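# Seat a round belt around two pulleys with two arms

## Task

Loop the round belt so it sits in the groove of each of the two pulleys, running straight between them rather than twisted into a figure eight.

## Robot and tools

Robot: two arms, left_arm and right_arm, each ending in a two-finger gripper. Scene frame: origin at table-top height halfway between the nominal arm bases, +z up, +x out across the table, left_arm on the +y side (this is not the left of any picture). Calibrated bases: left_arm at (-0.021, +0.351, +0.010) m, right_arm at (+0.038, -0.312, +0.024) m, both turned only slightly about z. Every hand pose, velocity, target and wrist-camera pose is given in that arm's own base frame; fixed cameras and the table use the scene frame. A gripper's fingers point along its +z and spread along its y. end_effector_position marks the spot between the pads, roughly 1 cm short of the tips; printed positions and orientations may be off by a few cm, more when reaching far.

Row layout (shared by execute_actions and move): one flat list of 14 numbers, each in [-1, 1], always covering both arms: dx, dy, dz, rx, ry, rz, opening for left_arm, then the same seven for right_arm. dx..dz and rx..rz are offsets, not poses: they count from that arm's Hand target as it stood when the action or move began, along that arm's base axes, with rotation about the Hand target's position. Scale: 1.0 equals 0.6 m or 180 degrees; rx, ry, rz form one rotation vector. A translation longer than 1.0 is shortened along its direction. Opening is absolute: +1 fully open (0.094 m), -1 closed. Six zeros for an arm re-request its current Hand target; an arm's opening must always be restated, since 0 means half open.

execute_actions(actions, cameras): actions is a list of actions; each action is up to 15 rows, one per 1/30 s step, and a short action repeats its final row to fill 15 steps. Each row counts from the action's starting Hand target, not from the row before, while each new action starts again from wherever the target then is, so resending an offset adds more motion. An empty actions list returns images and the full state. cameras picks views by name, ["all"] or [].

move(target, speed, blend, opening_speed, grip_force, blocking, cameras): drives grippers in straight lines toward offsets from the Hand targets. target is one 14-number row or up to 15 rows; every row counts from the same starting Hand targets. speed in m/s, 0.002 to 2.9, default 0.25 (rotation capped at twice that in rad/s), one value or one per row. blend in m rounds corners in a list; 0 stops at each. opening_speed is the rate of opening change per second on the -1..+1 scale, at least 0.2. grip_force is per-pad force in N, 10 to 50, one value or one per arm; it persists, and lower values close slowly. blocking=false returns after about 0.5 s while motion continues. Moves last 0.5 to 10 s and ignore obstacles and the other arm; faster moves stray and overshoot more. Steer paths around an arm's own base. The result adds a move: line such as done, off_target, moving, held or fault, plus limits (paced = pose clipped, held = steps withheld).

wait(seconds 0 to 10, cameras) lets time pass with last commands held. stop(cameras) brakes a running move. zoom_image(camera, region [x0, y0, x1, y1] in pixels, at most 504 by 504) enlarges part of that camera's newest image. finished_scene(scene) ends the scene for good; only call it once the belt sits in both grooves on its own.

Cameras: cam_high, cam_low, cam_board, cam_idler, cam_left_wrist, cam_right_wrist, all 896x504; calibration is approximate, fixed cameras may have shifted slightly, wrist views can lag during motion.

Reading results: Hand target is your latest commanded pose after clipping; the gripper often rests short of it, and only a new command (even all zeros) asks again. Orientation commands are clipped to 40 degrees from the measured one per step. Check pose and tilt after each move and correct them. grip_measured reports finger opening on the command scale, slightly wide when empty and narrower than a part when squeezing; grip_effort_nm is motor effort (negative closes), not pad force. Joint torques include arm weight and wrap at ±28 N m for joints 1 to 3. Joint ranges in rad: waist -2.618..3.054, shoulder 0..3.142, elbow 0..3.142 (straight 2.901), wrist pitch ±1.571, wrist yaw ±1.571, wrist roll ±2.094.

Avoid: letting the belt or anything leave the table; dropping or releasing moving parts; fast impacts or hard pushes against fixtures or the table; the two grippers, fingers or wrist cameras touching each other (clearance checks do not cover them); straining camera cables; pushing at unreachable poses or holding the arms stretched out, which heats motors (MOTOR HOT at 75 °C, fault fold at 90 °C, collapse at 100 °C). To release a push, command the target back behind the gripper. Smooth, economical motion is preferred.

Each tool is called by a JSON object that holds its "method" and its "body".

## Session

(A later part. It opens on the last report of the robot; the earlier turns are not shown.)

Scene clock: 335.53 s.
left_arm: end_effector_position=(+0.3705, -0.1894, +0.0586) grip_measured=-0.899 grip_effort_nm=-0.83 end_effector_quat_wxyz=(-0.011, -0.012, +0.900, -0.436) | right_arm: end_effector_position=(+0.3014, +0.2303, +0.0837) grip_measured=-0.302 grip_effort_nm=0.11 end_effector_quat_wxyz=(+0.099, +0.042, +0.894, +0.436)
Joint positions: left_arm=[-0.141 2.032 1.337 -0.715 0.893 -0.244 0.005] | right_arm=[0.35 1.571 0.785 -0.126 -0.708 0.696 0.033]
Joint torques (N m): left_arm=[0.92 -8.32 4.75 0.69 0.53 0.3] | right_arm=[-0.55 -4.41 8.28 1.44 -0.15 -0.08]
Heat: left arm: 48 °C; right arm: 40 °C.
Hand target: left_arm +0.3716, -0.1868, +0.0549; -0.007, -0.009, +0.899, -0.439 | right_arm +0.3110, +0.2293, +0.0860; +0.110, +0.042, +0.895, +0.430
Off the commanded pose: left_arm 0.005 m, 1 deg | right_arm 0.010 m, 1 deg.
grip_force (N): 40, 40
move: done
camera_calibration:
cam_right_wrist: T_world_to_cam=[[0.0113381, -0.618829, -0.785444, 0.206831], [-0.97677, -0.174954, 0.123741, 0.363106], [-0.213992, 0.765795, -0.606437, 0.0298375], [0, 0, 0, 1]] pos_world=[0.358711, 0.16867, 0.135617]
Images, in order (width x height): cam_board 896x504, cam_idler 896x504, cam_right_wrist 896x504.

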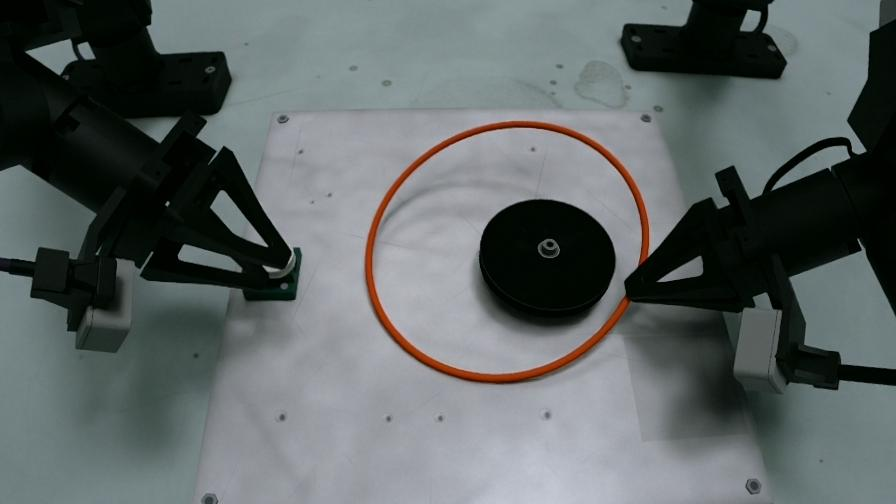

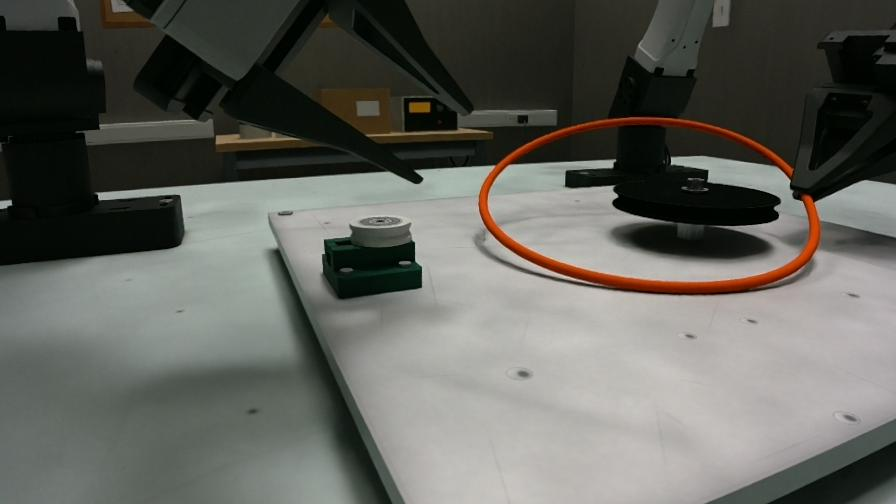

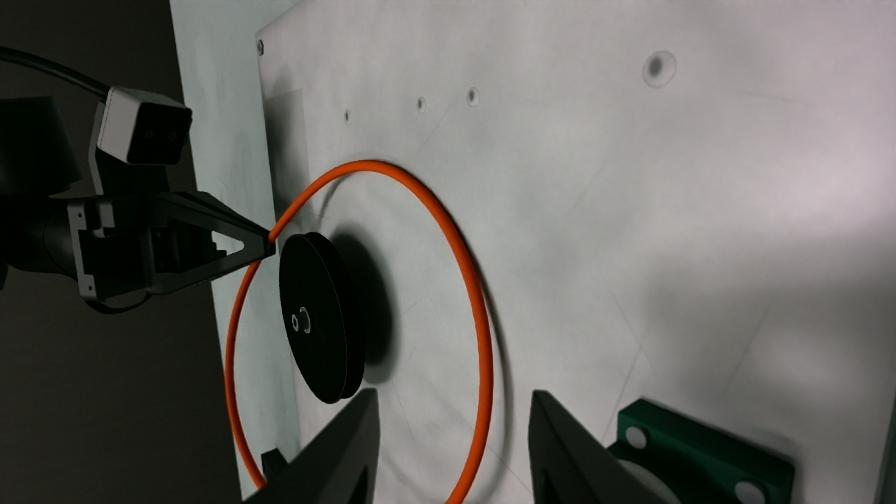

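{"method": "move", "body": {"target": [[0,0,0,0,0,0,-1,0.01,0.08,-0.08,0,0,0,-0.3],[0,0,0,0,0,0,-1,0.01,0.08,-0.08,0,0,0,-1]], "speed": 0.12, "opening_speed": 0.6, "cameras": ["cam_board","cam_idler","cam_low","cam_right_wrist"]}}

Scene clock: 339.77 s.
left_arm: end_effector_position=(+0.3705, -0.1894, +0.0586) grip_measured=-0.899 grip_effort_nm=-0.83 end_effector_quat_wxyz=(-0.011, -0.012, +0.900, -0.436) | right_arm: end_effector_position=(+0.3130, +0.2759, +0.0402) grip_measured=-0.990 grip_effort_nm=-0.51 end_effector_quat_wxyz=(+0.105, +0.040, +0.893, +0.435)
Joint positions: left_arm=[-0.141 2.032 1.337 -0.715 0.893 -0.244 0.005] | right_arm=[0.478 1.781 0.786 0.167 -0.619 0.815 0]
Joint torques (N m): left_arm=[0.92 -8.32 4.75 0.69 0.53 0.3] | right_arm=[0.17 -5.56 6.35 1.7 -0.02 0.04]
Heat: left arm: 48 °C; right arm: 39 °C.
Hand target: left_arm +0.3716, -0.1868, +0.0549; -0.007, -0.009, +0.899, -0.439 | right_arm +0.3171, +0.2773, +0.0380; +0.110, +0.042, +0.895, +0.430
Off the commanded pose: left_arm 0.005 m, 1 deg | right_arm 0.005 m, 1 deg.
grip_force (N): 40, 40
move: done
camera_calibration:
cam_right_wrist: T_world_to_cam=[[0.0209694, -0.620941, -0.783577, 0.198242], [-0.978266, -0.17446, 0.112071, 0.388558], [-0.206292, 0.764196, -0.611104, -0.0308696], [0, 0, 0, 1]] pos_world=[0.369588, 0.214475, 0.0929275]
Images, in order (width x height): cam_low 896x504, cam_board 896x504, cam_idler 896x504, cam_right_wrist 896x504.

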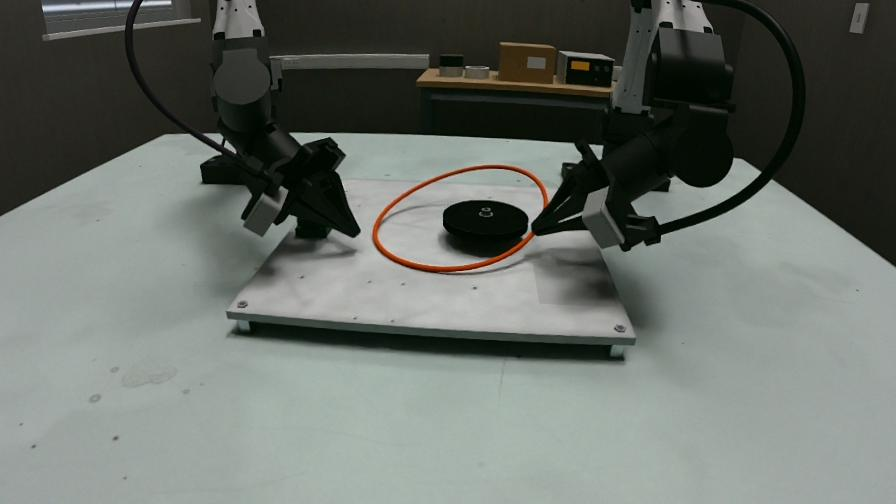

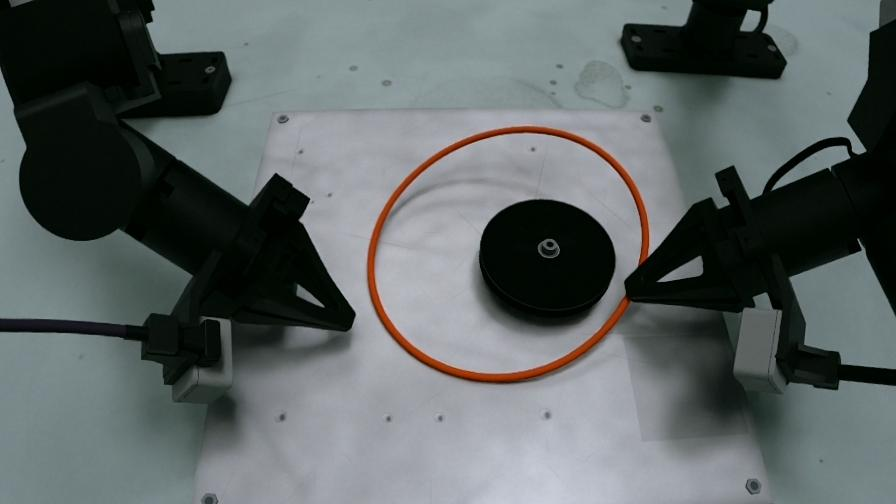

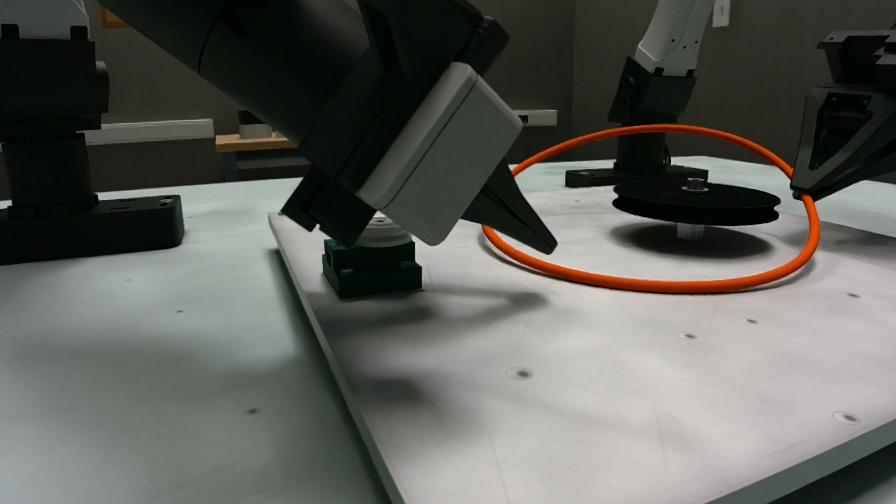

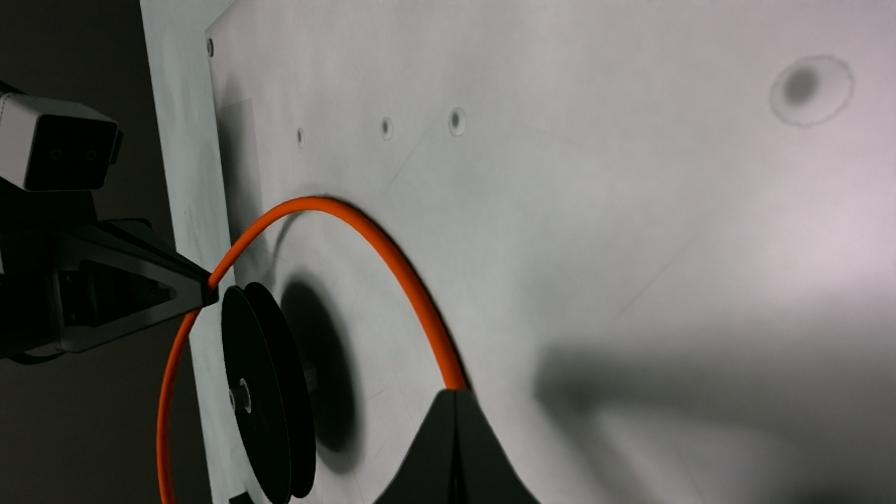

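{"method": "move", "body": {"target": [[0,0,0,0,0,0,-1,0,0,0.008,0,0,0,-0.3],[0,0,0,0,0,0,-1,0.005,0.04,-0.02,0,0,0,-0.3],[0,0,0,0,0,0,-1,0.005,0.04,-0.02,0,0,0,-1]], "speed": 0.12, "opening_speed": 0.8, "cameras": ["cam_board","cam_idler","cam_right_wrist"]}}

Scene clock: 343.87 s.
left_arm: end_effector_position=(+0.3705, -0.1894, +0.0586) grip_measured=-0.899 grip_effort_nm=-0.83 end_effector_quat_wxyz=(-0.011, -0.012, +0.900, -0.436) | right_arm: end_effector_position=(+0.3183, +0.3023, +0.0382) grip_measured=-0.990 grip_effort_nm=-0.51 end_effector_quat_wxyz=(+0.111, +0.035, +0.887, +0.447)
Joint positions: left_arm=[-0.141 2.032 1.337 -0.715 0.893 -0.244 0.005] | right_arm=[0.537 1.847 0.826 0.252 -0.592 0.872 0]
Joint torques (N m): left_arm=[0.91 -8.32 4.75 0.69 0.53 0.3] | right_arm=[0.55 -4.81 6.13 1.64 0.2 0.02]
Heat: left arm: 48 °C; right arm: 39 °C.
Hand target: left_arm +0.3716, -0.1868, +0.0549; -0.007, -0.009, +0.899, -0.439 | right_arm +0.3202, +0.3013, +0.0261; +0.110, +0.042, +0.895, +0.430
Off the commanded pose: left_arm 0.005 m, 1 deg | right_arm 0.012 m, 2 deg.
grip_force (N): 40, 40
move: off_target (right_arm); target 3's new opening was sent with right_arm's hand 0.012 m and 2 deg from that target
camera_calibration:
cam_right_wrist: T_world_to_cam=[[0.0377736, -0.601078, -0.798297, 0.202118], [-0.978857, -0.182965, 0.0914457, 0.402166], [-0.201026, 0.777965, -0.59528, -0.0575384], [0, 0, 0, 1]] pos_world=[0.374462, 0.239834, 0.0903226]
Images, in order (width x height): cam_board 896x504, cam_idler 896x504, cam_right_wrist 896x504.

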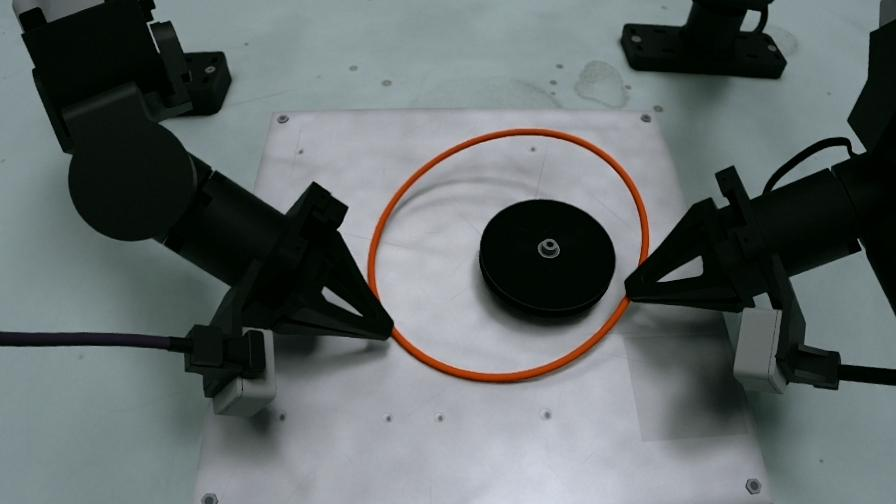

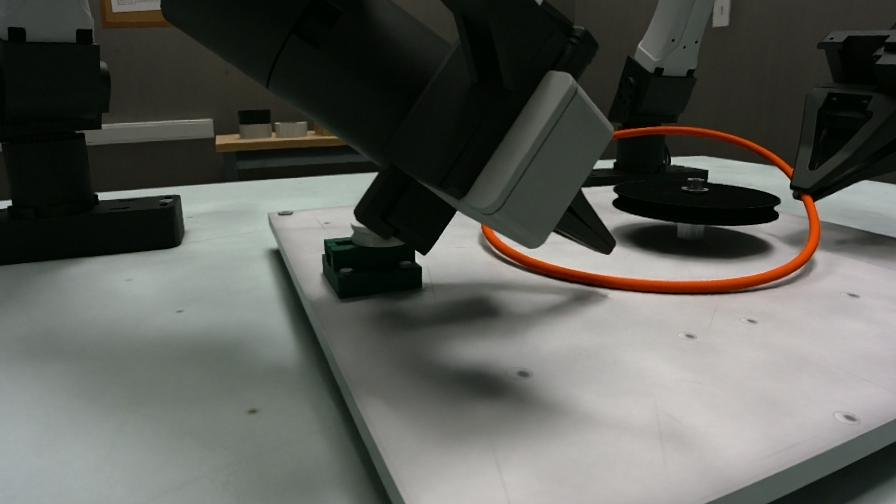

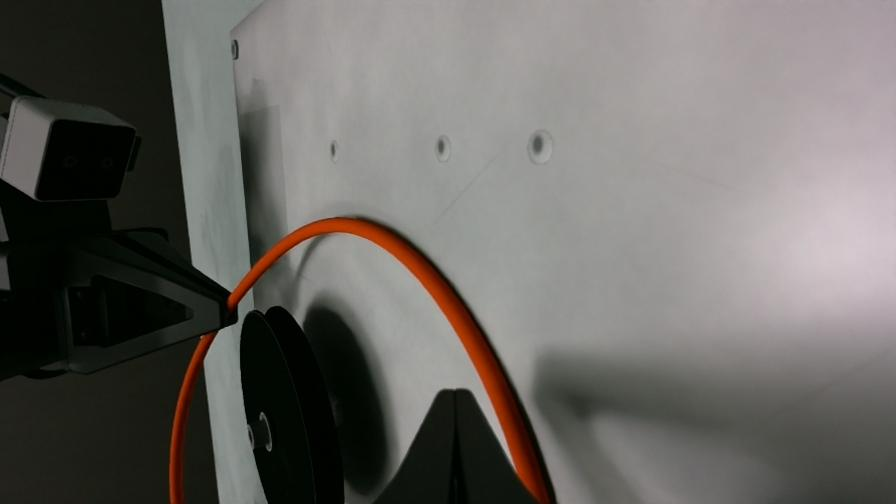

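{"method": "move", "body": {"target": [[0,0,0,0,0,0,-1,0,-0.04,0.03,0,0,0,-0.5],[0,0,0,0,0,0,-1,0,-0.045,-0.0,0,0,0,-0.5],[0,0,0,0,0,0,-1,-0.002,0.008,-0.024,0,0,0,-0.5],[0,0,0,0,0,0,-1,-0.002,0.008,-0.024,0,0,0,-1]], "speed": 0.12, "opening_speed": 0.8, "cameras": ["cam_board","cam_idler","cam_right_wrist"]}}

Scene clock: 349.63 s.
left_arm: end_effector_position=(+0.3705, -0.1894, +0.0586) grip_measured=-0.899 grip_effort_nm=-0.83 end_effector_quat_wxyz=(-0.011, -0.012, +0.900, -0.436) | right_arm: end_effector_position=(+0.3275, +0.3038, +0.0240) grip_measured=-0.990 grip_effort_nm=-0.51 end_effector_quat_wxyz=(+0.133, +0.036, +0.887, +0.440)
Joint positions: left_arm=[-0.141 2.032 1.337 -0.715 0.893 -0.244 0.005] | right_arm=[0.543 1.903 0.818 0.341 -0.55 0.869 0]
Joint torques (N m): left_arm=[0.91 -8.32 4.75 0.7 0.53 0.3] | right_arm=[1.24 -5.79 5.74 1.49 -0.14 0.2]
Heat: left arm: 48 °C; right arm: 39 °C.
Hand target: left_arm +0.3716, -0.1868, +0.0549; -0.007, -0.009, +0.899, -0.439 | right_arm +0.3189, +0.3061, +0.0117; +0.110, +0.042, +0.895, +0.430
Off the commanded pose: left_arm 0.005 m, 1 deg | right_arm 0.015 m, 3 deg.
grip_force (N): 40, 40
move: off_target (right_arm); target 4's new opening was sent with right_arm's hand 0.018 m and 4 deg from that target
camera_calibration:
cam_right_wrist: T_world_to_cam=[[0.0540843, -0.61195, -0.789045, 0.189138], [-0.985636, -0.159327, 0.0560076, 0.408644], [-0.15999, 0.774682, -0.611777, -0.0773106], [0, 0, 0, 1]] pos_world=[0.380176, 0.240742, 0.0790545]
Images, in order (width x height): cam_board 896x504, cam_idler 896x504, cam_right_wrist 896x504.

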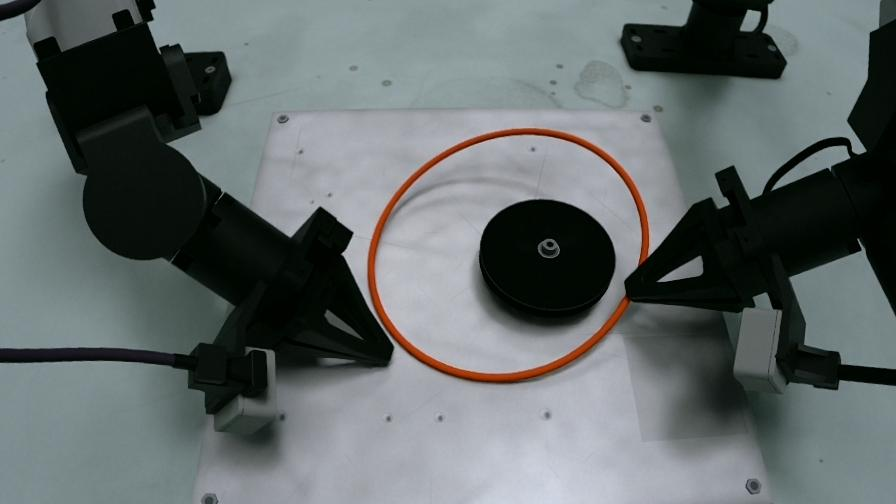

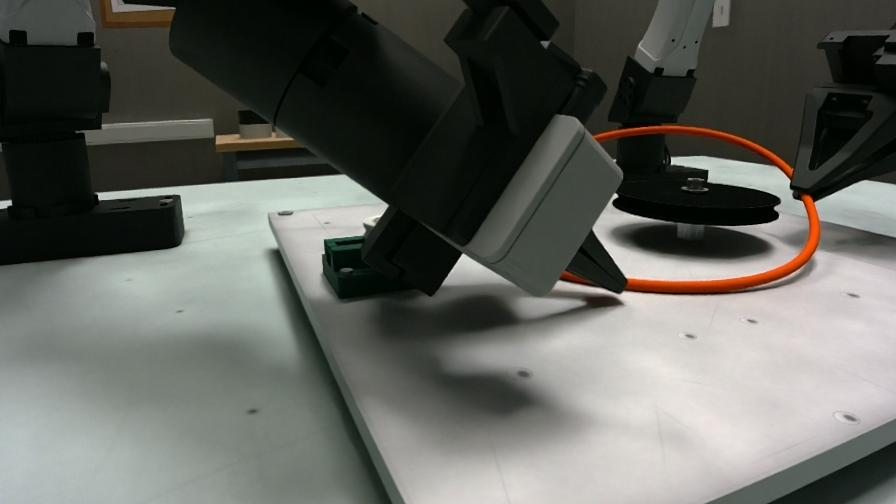

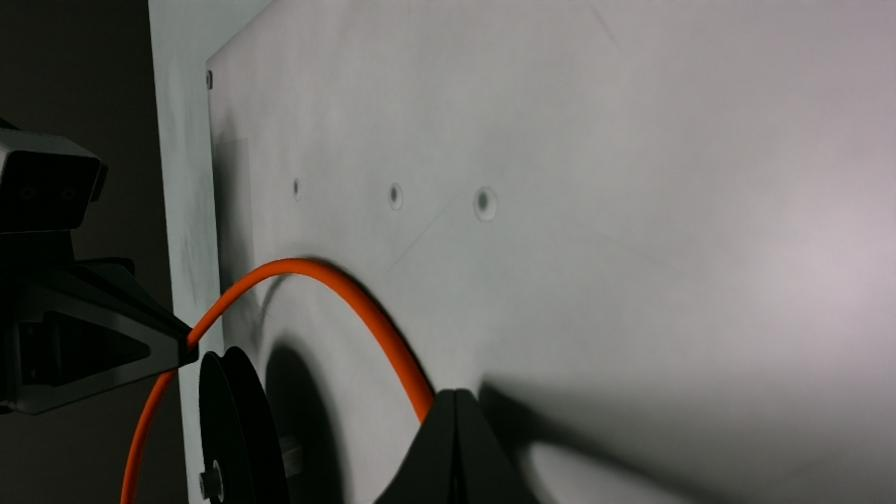

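{"method": "move", "body": {"target": [[0,0,0,0,0,0,-1,0,-0.03,0.01,0,0,0,-0.4],[0,0,0,0,0,0,-1,-0.0,0.032,0.0,0,0,0,-0.4],[0,0,0,0,0,0,-1,0.0,0.032,-0.003,0,0,0,-1]], "speed": 0.12, "opening_speed": 0.8, "cameras": ["cam_board","cam_idler","cam_right_wrist"]}}

Scene clock: 353.67 s.
left_arm: end_effector_position=(+0.3705, -0.1894, +0.0586) grip_measured=-0.899 grip_effort_nm=-0.83 end_effector_quat_wxyz=(-0.011, -0.012, +0.900, -0.436) | right_arm: end_effector_position=(+0.3279, +0.3265, +0.0262) grip_measured=-0.990 grip_effort_nm=-0.51 end_effector_quat_wxyz=(+0.134, +0.032, +0.883, +0.448)
Joint positions: left_arm=[-0.141 2.032 1.337 -0.715 0.893 -0.244 0.005] | right_arm=[0.594 1.939 0.86 0.372 -0.525 0.911 0]
Joint torques (N m): left_arm=[0.91 -8.34 4.75 0.69 0.53 0.3] | right_arm=[1.03 -6.01 5.37 1.38 -0.06 0.18]
Heat: left arm: 47 °C; right arm: 38 °C.
Hand target: left_arm +0.3716, -0.1868, +0.0549; -0.007, -0.009, +0.899, -0.439 | right_arm +0.3189, +0.3252, +0.0098; +0.110, +0.042, +0.895, +0.430
Off the commanded pose: left_arm 0.005 m, 1 deg | right_arm 0.019 m, 4 deg.
grip_force (N): 40, 40
move: off_target (right_arm); target 3's new opening was sent with right_arm's hand 0.023 m and 5 deg from that target
camera_calibration:
cam_right_wrist: T_world_to_cam=[[0.0642809, -0.59862, -0.79845, 0.19729], [-0.984661, -0.168097, 0.0467549, 0.415277], [-0.162206, 0.783197, -0.600243, -0.0958993], [0, 0, 0, 1]] pos_world=[0.380669, 0.263017, 0.0805474]
Images, in order (width x height): cam_board 896x504, cam_idler 896x504, cam_right_wrist 896x504.

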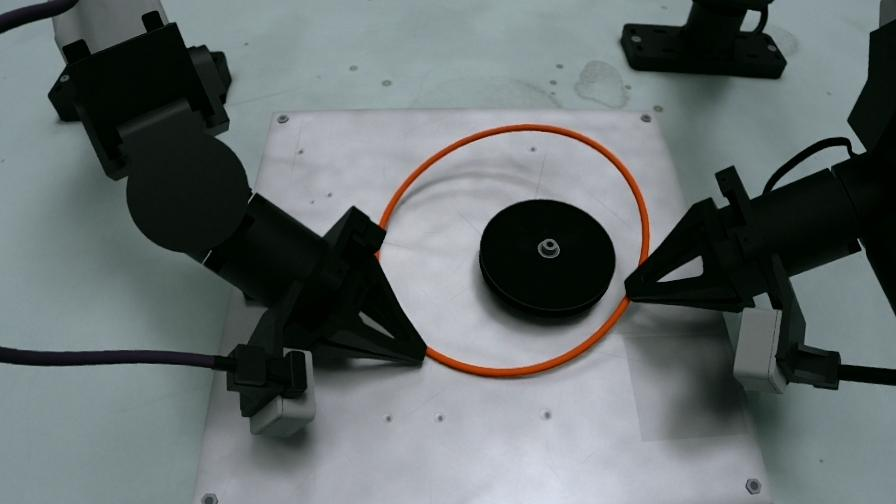

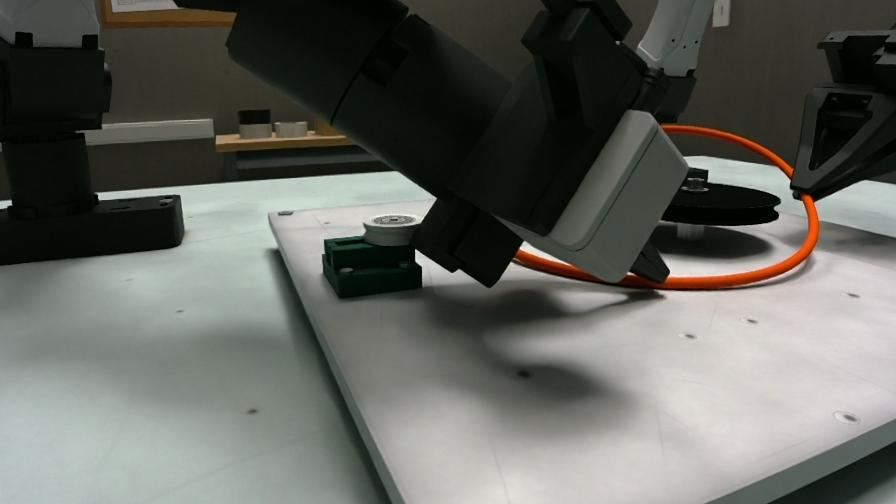

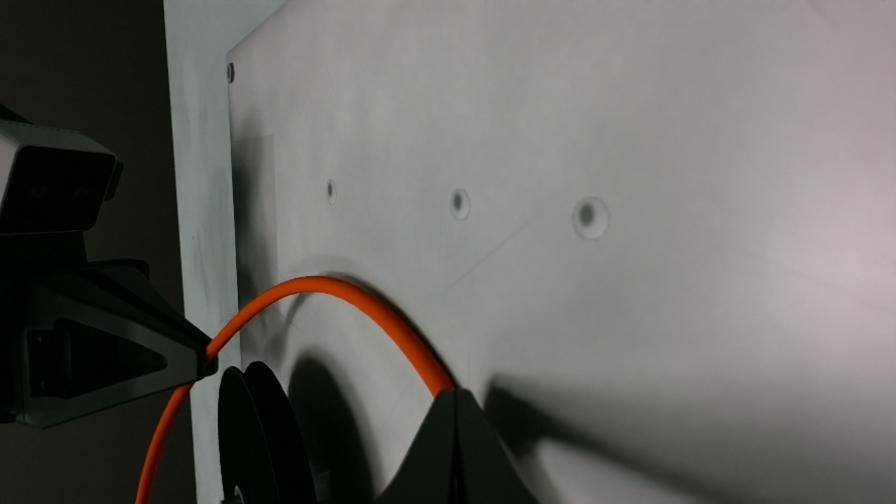

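{"method": "move", "body": {"target": [[0,0,0.05,0,0,0,-1,-0.01,-0.1,0.05,0,0,0,-0.3]], "speed": 0.15, "cameras": ["cam_board","cam_idler","cam_right_wrist"]}}

Scene clock: 355.30 s.
left_arm: end_effector_position=(+0.3593, -0.1878, +0.0598) grip_measured=-0.899 grip_effort_nm=-0.83 end_effector_quat_wxyz=(-0.042, -0.027, +0.901, -0.431) | right_arm: end_effector_position=(+0.3155, +0.2662, +0.0335) grip_measured=-0.302 grip_effort_nm=0.11 end_effector_quat_wxyz=(+0.107, +0.049, +0.898, +0.425)
Joint positions: left_arm=[-0.141 2.032 1.349 -0.797 0.893 -0.244 0.005] | right_arm=[0.458 1.784 0.775 0.161 -0.607 0.803 0.033]
Joint torques (N m): left_arm=[0.88 -12.38 8.42 0.35 0.53 0.29] | right_arm=[-0.62 -8.77 4.83 1.53 -0.35 -0.08]
Heat: left arm: 48 °C; right arm: 38 °C.
Hand target: left_arm +0.3716, -0.1868, +0.0849; -0.007, -0.010, +0.899, -0.439 | right_arm +0.3129, +0.2652, +0.0398; +0.110, +0.042, +0.895, +0.430
Off the commanded pose: left_arm 0.028 m, 5 deg | right_arm 0.007 m, 1 deg.
grip_force (N): 40, 40
move: off_target (left_arm)
camera_calibration:
cam_right_wrist: T_world_to_cam=[[0.00287614, -0.636481, -0.771287, 0.196361], [-0.981055, -0.151202, 0.121117, 0.384536], [-0.193709, 0.756326, -0.624858, -0.0283922], [0, 0, 0, 1]] pos_world=[0.371186, 0.204596, 0.0871355]
Images, in order (width x height): cam_board 896x504, cam_idler 896x504, cam_right_wrist 896x504.

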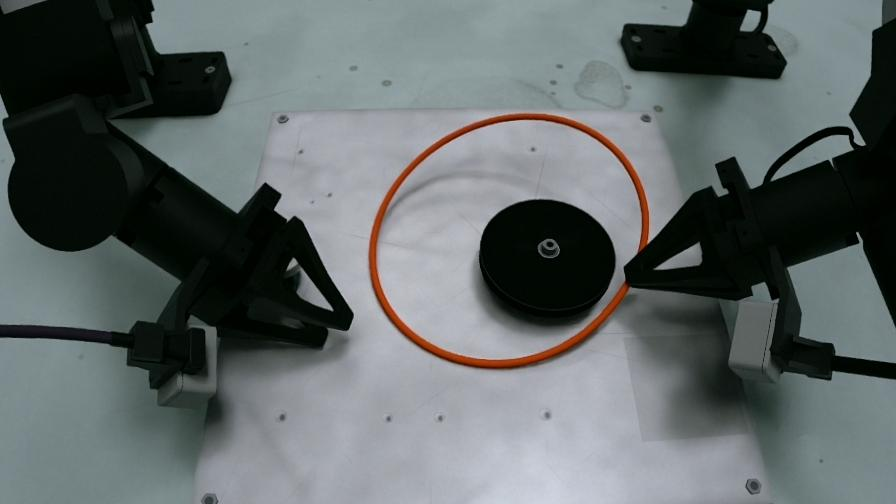

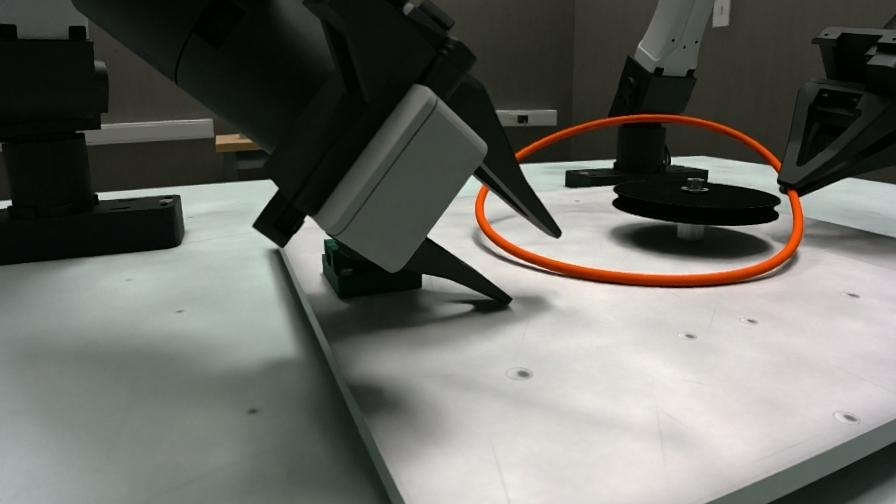

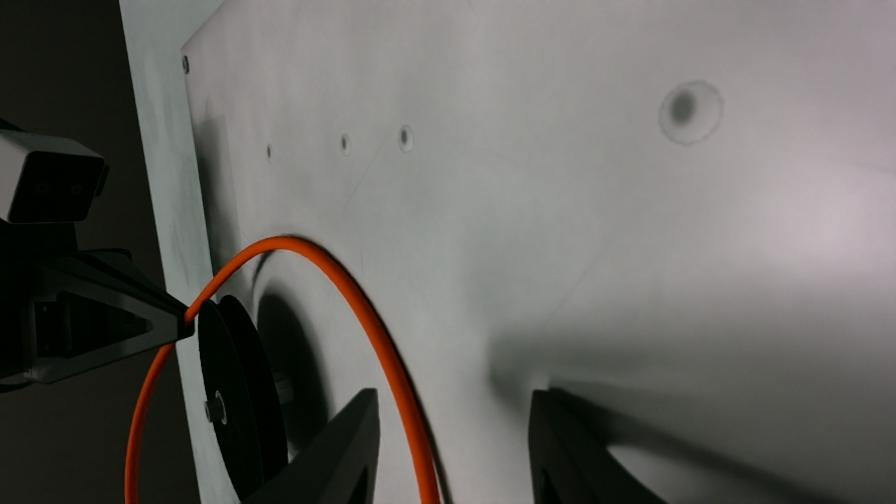

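{"method": "move", "body": {"target": [[0,0,0.0,0,0,0,-1,-0.005,0.055,-0.01,0,0,0,-0.3]], "speed": 0.12, "cameras": ["cam_board","cam_idler","cam_right_wrist"]}}

Scene clock: 356.83 s.
left_arm: end_effector_position=(+0.3593, -0.1878, +0.0598) grip_measured=-0.899 grip_effort_nm=-0.82 end_effector_quat_wxyz=(-0.042, -0.027, +0.901, -0.431) | right_arm: end_effector_position=(+0.3104, +0.2980, +0.0417) grip_measured=-0.301 grip_effort_nm=0.10 end_effector_quat_wxyz=(+0.119, +0.038, +0.891, +0.437)
Joint positions: left_arm=[-0.141 2.032 1.349 -0.797 0.893 -0.244 0.005] | right_arm=[0.55 1.797 0.789 0.241 -0.555 0.877 0.033]
Joint torques (N m): left_arm=[0.88 -12.38 8.4 0.36 0.53 0.29] | right_arm=[-0.18 -4.96 6.5 1.61 -0.11 0.07]
Heat: left arm: 49 °C; right arm: 38 °C.
Hand target: left_arm +0.3715, -0.1868, +0.0849; -0.007, -0.010, +0.899, -0.439 | right_arm +0.3099, +0.2982, +0.0338; +0.110, +0.042, +0.895, +0.430
Off the commanded pose: left_arm 0.028 m, 5 deg | right_arm 0.008 m, 1 deg.
grip_force (N): 40, 40
move: off_target (left_arm)
camera_calibration:
cam_right_wrist: T_world_to_cam=[[0.0367057, -0.617547, -0.785677, 0.207417], [-0.982561, -0.16571, 0.0843455, 0.389658], [-0.182282, 0.768879, -0.61286, -0.0560557], [0, 0, 0, 1]] pos_world=[0.365032, 0.23576, 0.0957427]
Images, in order (width x height): cam_board 896x504, cam_idler 896x504, cam_right_wrist 896x504.

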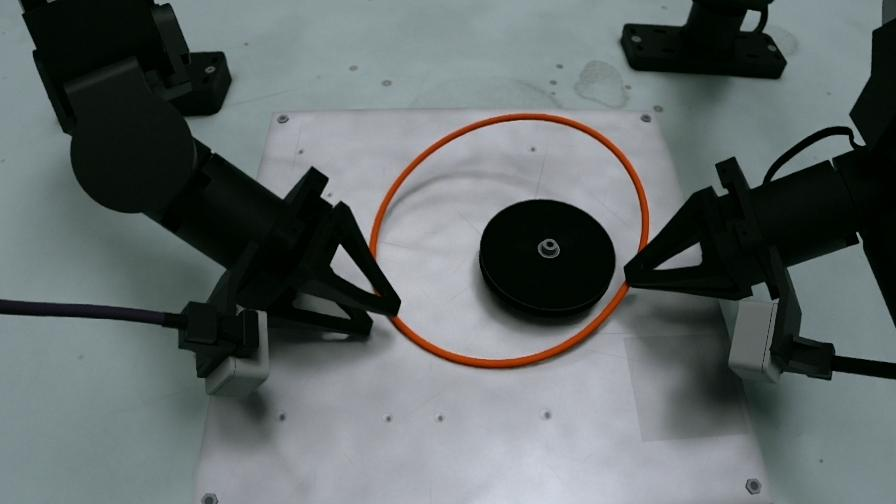

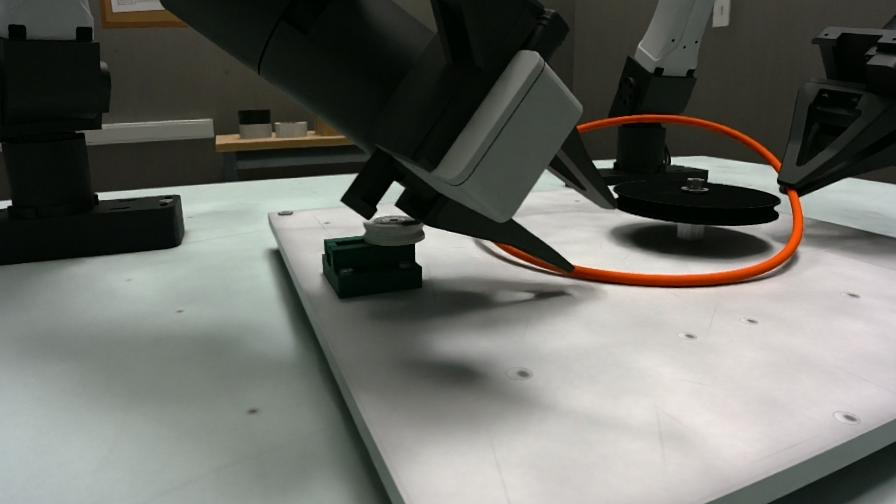

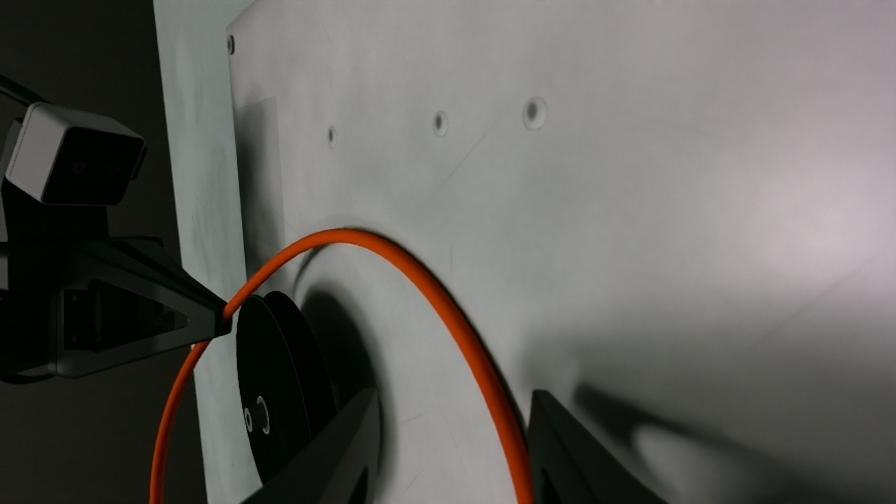

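{"method": "move", "body": {"target": [[0,0,0,0,0,0,-1,0.0,-0.025,-0.022,0,0,0,-0.3],[0,0,0.0,0,0,0,-1,0.0,0.012,-0.026,0,0,0,-0.3]], "speed": 0.12, "cameras": ["cam_board","cam_idler","cam_right_wrist"]}}

{"method": "move", "body": {"target": [[0,0,0.0,0,0,0,-1,0.0,0.0,0,0,0,0,-1]], "opening_speed": 0.6, "cameras": ["cam_board","cam_idler","cam_right_wrist"]}}

Scene clock: 359.07 s.
left_arm: end_effector_position=(+0.3593, -0.1878, +0.0598) grip_measured=-0.899 grip_effort_nm=-0.83 end_effector_quat_wxyz=(-0.042, -0.027, +0.901, -0.431) | right_arm: end_effector_position=(+0.3199, +0.3066, +0.0413) grip_measured=-0.301 grip_effort_nm=0.10 end_effector_quat_wxyz=(+0.138, +0.029, +0.880, +0.453)
Joint positions: left_arm=[-0.141 2.032 1.349 -0.797 0.893 -0.244 0.005] | right_arm=[0.555 1.842 0.794 0.341 -0.558 0.884 0.033]
Joint torques (N m): left_arm=[0.88 -12.38 8.42 0.36 0.53 0.29] | right_arm=[1.1 -4.45 5.41 1.29 0.03 0.1]
Heat: left arm: 50 °C; right arm: 38 °C.
Hand target: left_arm +0.3715, -0.1868, +0.0849; -0.007, -0.010, +0.899, -0.439 | right_arm +0.3099, +0.3055, +0.0183; +0.110, +0.042, +0.895, +0.430
Off the commanded pose: left_arm 0.028 m, 5 deg | right_arm 0.025 m, 5 deg.
grip_force (N): 40, 40
move: off_target (left_arm, right_arm)
camera_calibration:
cam_right_wrist: T_world_to_cam=[[0.0731824, -0.590271, -0.803881, 0.192816], [-0.984801, -0.170078, 0.0352317, 0.404604], [-0.157519, 0.789084, -0.593746, -0.0761272], [0, 0, 0, 1]] pos_world=[0.372352, 0.242699, 0.0955459]
Images, in order (width x height): cam_board 896x504, cam_idler 896x504, cam_right_wrist 896x504.

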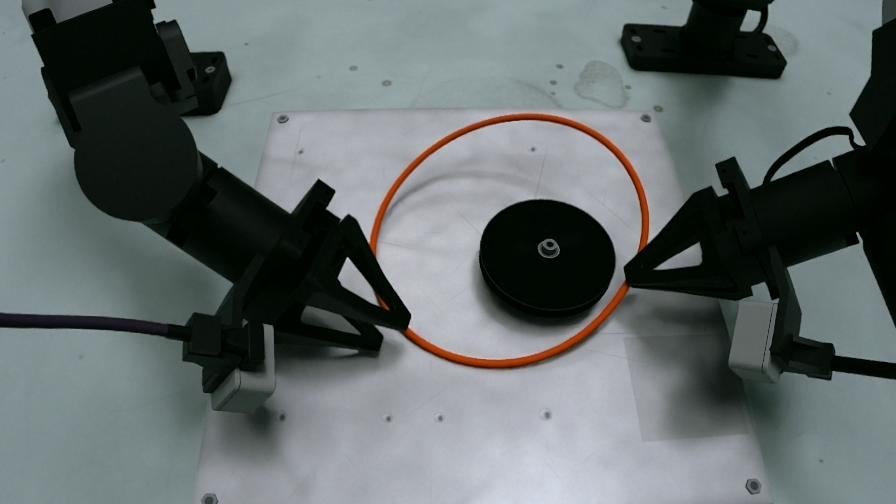

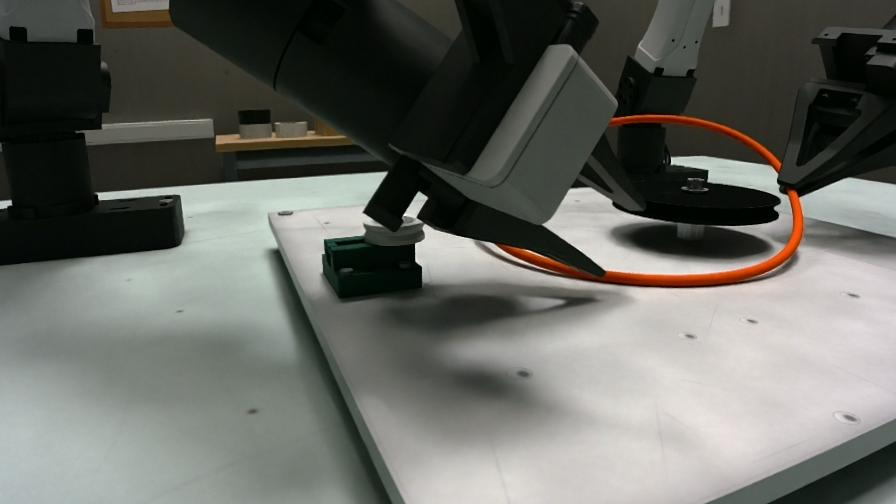

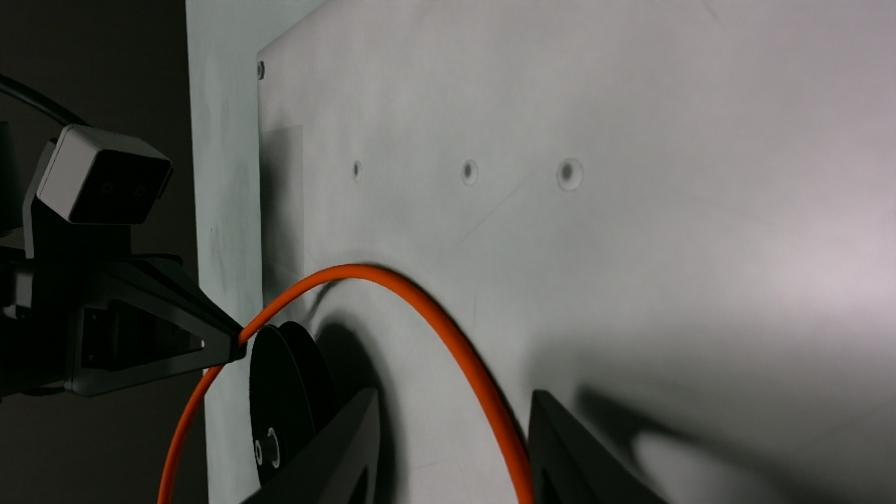

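Scene clock: 360.60 s.
left_arm: end_effector_position=(+0.3593, -0.1878, +0.0598) grip_measured=-0.899 grip_effort_nm=-0.83 end_effector_quat_wxyz=(-0.042, -0.027, +0.901, -0.431) | right_arm: end_effector_position=(+0.3200, +0.3066, +0.0414) grip_measured=-0.990 grip_effort_nm=-0.51 end_effector_quat_wxyz=(+0.138, +0.030, +0.880, +0.453)
Joint positions: left_arm=[-0.141 2.032 1.349 -0.797 0.893 -0.244 0.005] | right_arm=[0.555 1.842 0.794 0.341 -0.557 0.885 0]
Joint torques (N m): left_arm=[0.88 -12.38 8.42 0.36 0.53 0.29] | right_arm=[1.18 -4.42 5.38 1.37 0.07 0.11]
Heat: left arm: 50 °C; right arm: 38 °C.
Hand target: left_arm +0.3715, -0.1868, +0.0849; -0.007, -0.010, +0.899, -0.439 | right_arm +0.3099, +0.3055, +0.0183; +0.110, +0.042, +0.895, +0.430
Off the commanded pose: left_arm 0.028 m, 5 deg | right_arm 0.025 m, 5 deg.
grip_force (N): 40, 40
move: off_target (left_arm, right_arm)
camera_calibration:
cam_right_wrist: T_world_to_cam=[[0.0723442, -0.590111, -0.804074, 0.193048], [-0.984941, -0.169196, 0.0355564, 0.404394], [-0.157029, 0.789393, -0.593465, -0.0763321], [0, 0, 0, 1]] pos_world=[0.372352, 0.242598, 0.0955455]
Images, in order (width x height): cam_board 896x504, cam_idler 896x504, cam_right_wrist 896x504.

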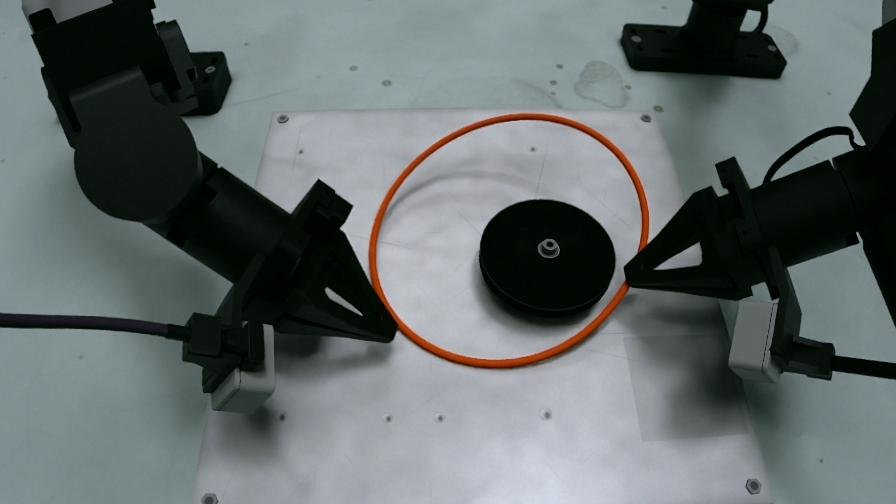

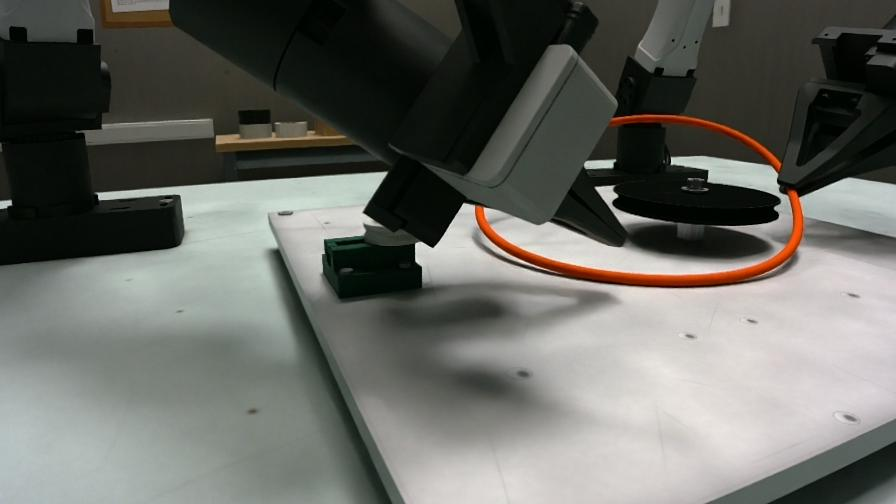

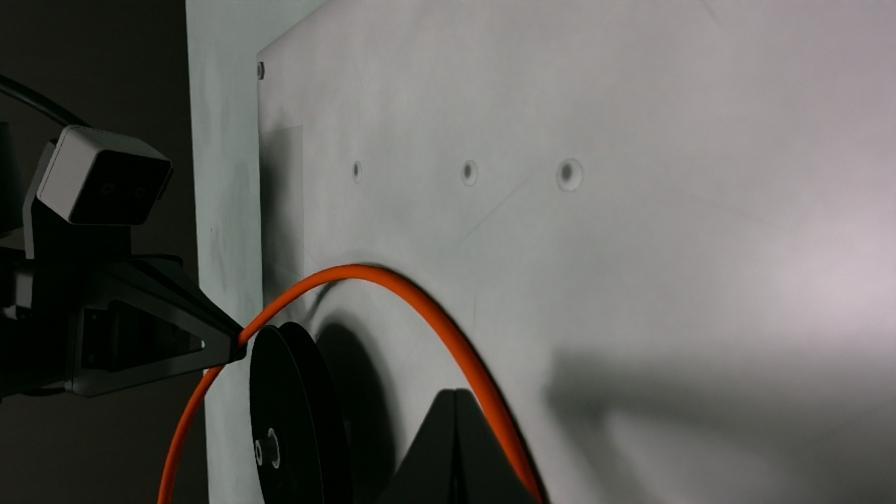

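{"method": "move", "body": {"target": [[0,0,0,0,0,0,-1,0.0,-0.08,0.07,0,0,0,-0.3],[0,0,0.0,0,0,0,-1,0.0,-0.025,0.11,-0.24,0,0.0,-0.3]], "speed": 0.2, "blend": 0.02, "cameras": ["cam_board","cam_idler","cam_right_wrist"]}}

Scene clock: 364.83 s.
left_arm: end_effector_position=(+0.3593, -0.1878, +0.0598) grip_measured=-0.899 grip_effort_nm=-0.83 end_effector_quat_wxyz=(-0.042, -0.027, +0.901, -0.431) | right_arm: end_effector_position=(+0.3053, +0.2880, +0.0819) grip_measured=-0.302 grip_effort_nm=0.11 end_effector_quat_wxyz=(+0.112, -0.006, +0.991, +0.075)
Joint positions: left_arm=[-0.141 2.032 1.349 -0.797 0.893 -0.244 0.005] | right_arm=[0.776 1.902 1.494 -0.897 0.048 0.758 0.033]
Joint torques (N m): left_arm=[0.88 -12.4 8.42 0.36 0.53 0.29] | right_arm=[0.13 -6.95 8.62 0.72 0.32 0.22]
Heat: left arm: 52 °C; right arm: 38 °C.
Hand target: left_arm +0.3715, -0.1868, +0.0849; -0.007, -0.010, +0.899, -0.439 | right_arm +0.3099, +0.2906, +0.0844; +0.118, -0.002, +0.991, +0.070
Off the commanded pose: left_arm 0.028 m, 5 deg | right_arm 0.006 m, 1 deg.
grip_force (N): 40, 40
move: off_target (left_arm)
camera_calibration:
cam_right_wrist: T_world_to_cam=[[0.0282332, -0.989201, -0.143818, 0.289925], [-0.9778, -0.0572149, 0.201579, 0.337305], [-0.207631, 0.134934, -0.968856, 0.194823], [0, 0, 0, 1]] pos_world=[0.362083, 0.279805, 0.162458]
Images, in order (width x height): cam_board 896x504, cam_idler 896x504, cam_right_wrist 896x504.

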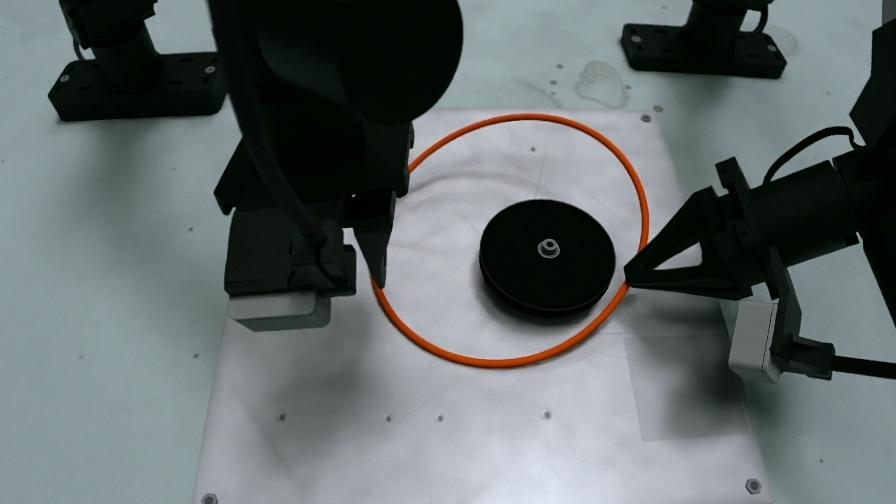

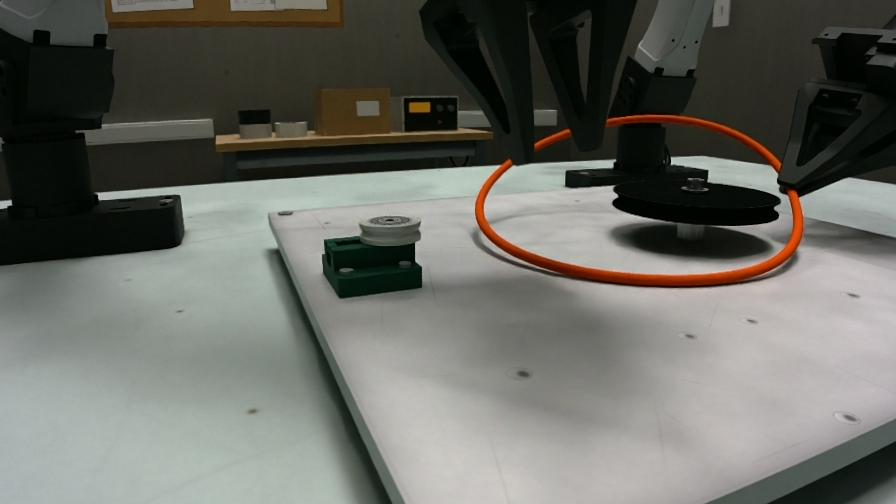

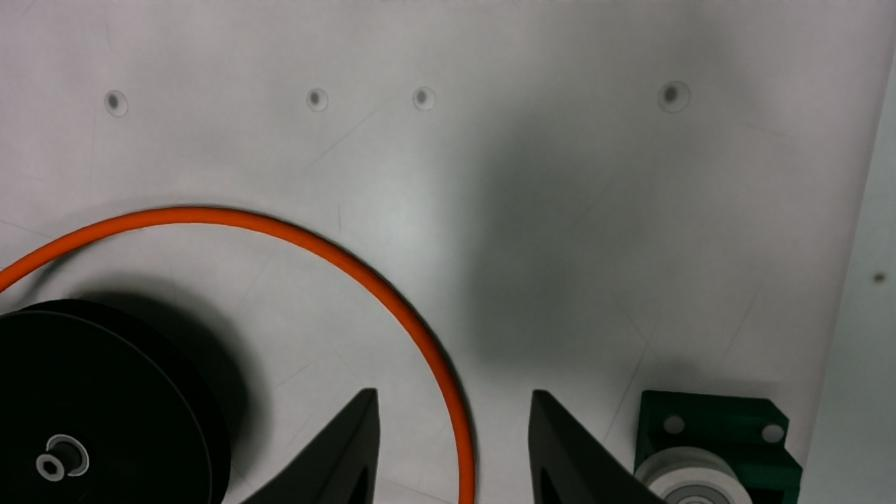

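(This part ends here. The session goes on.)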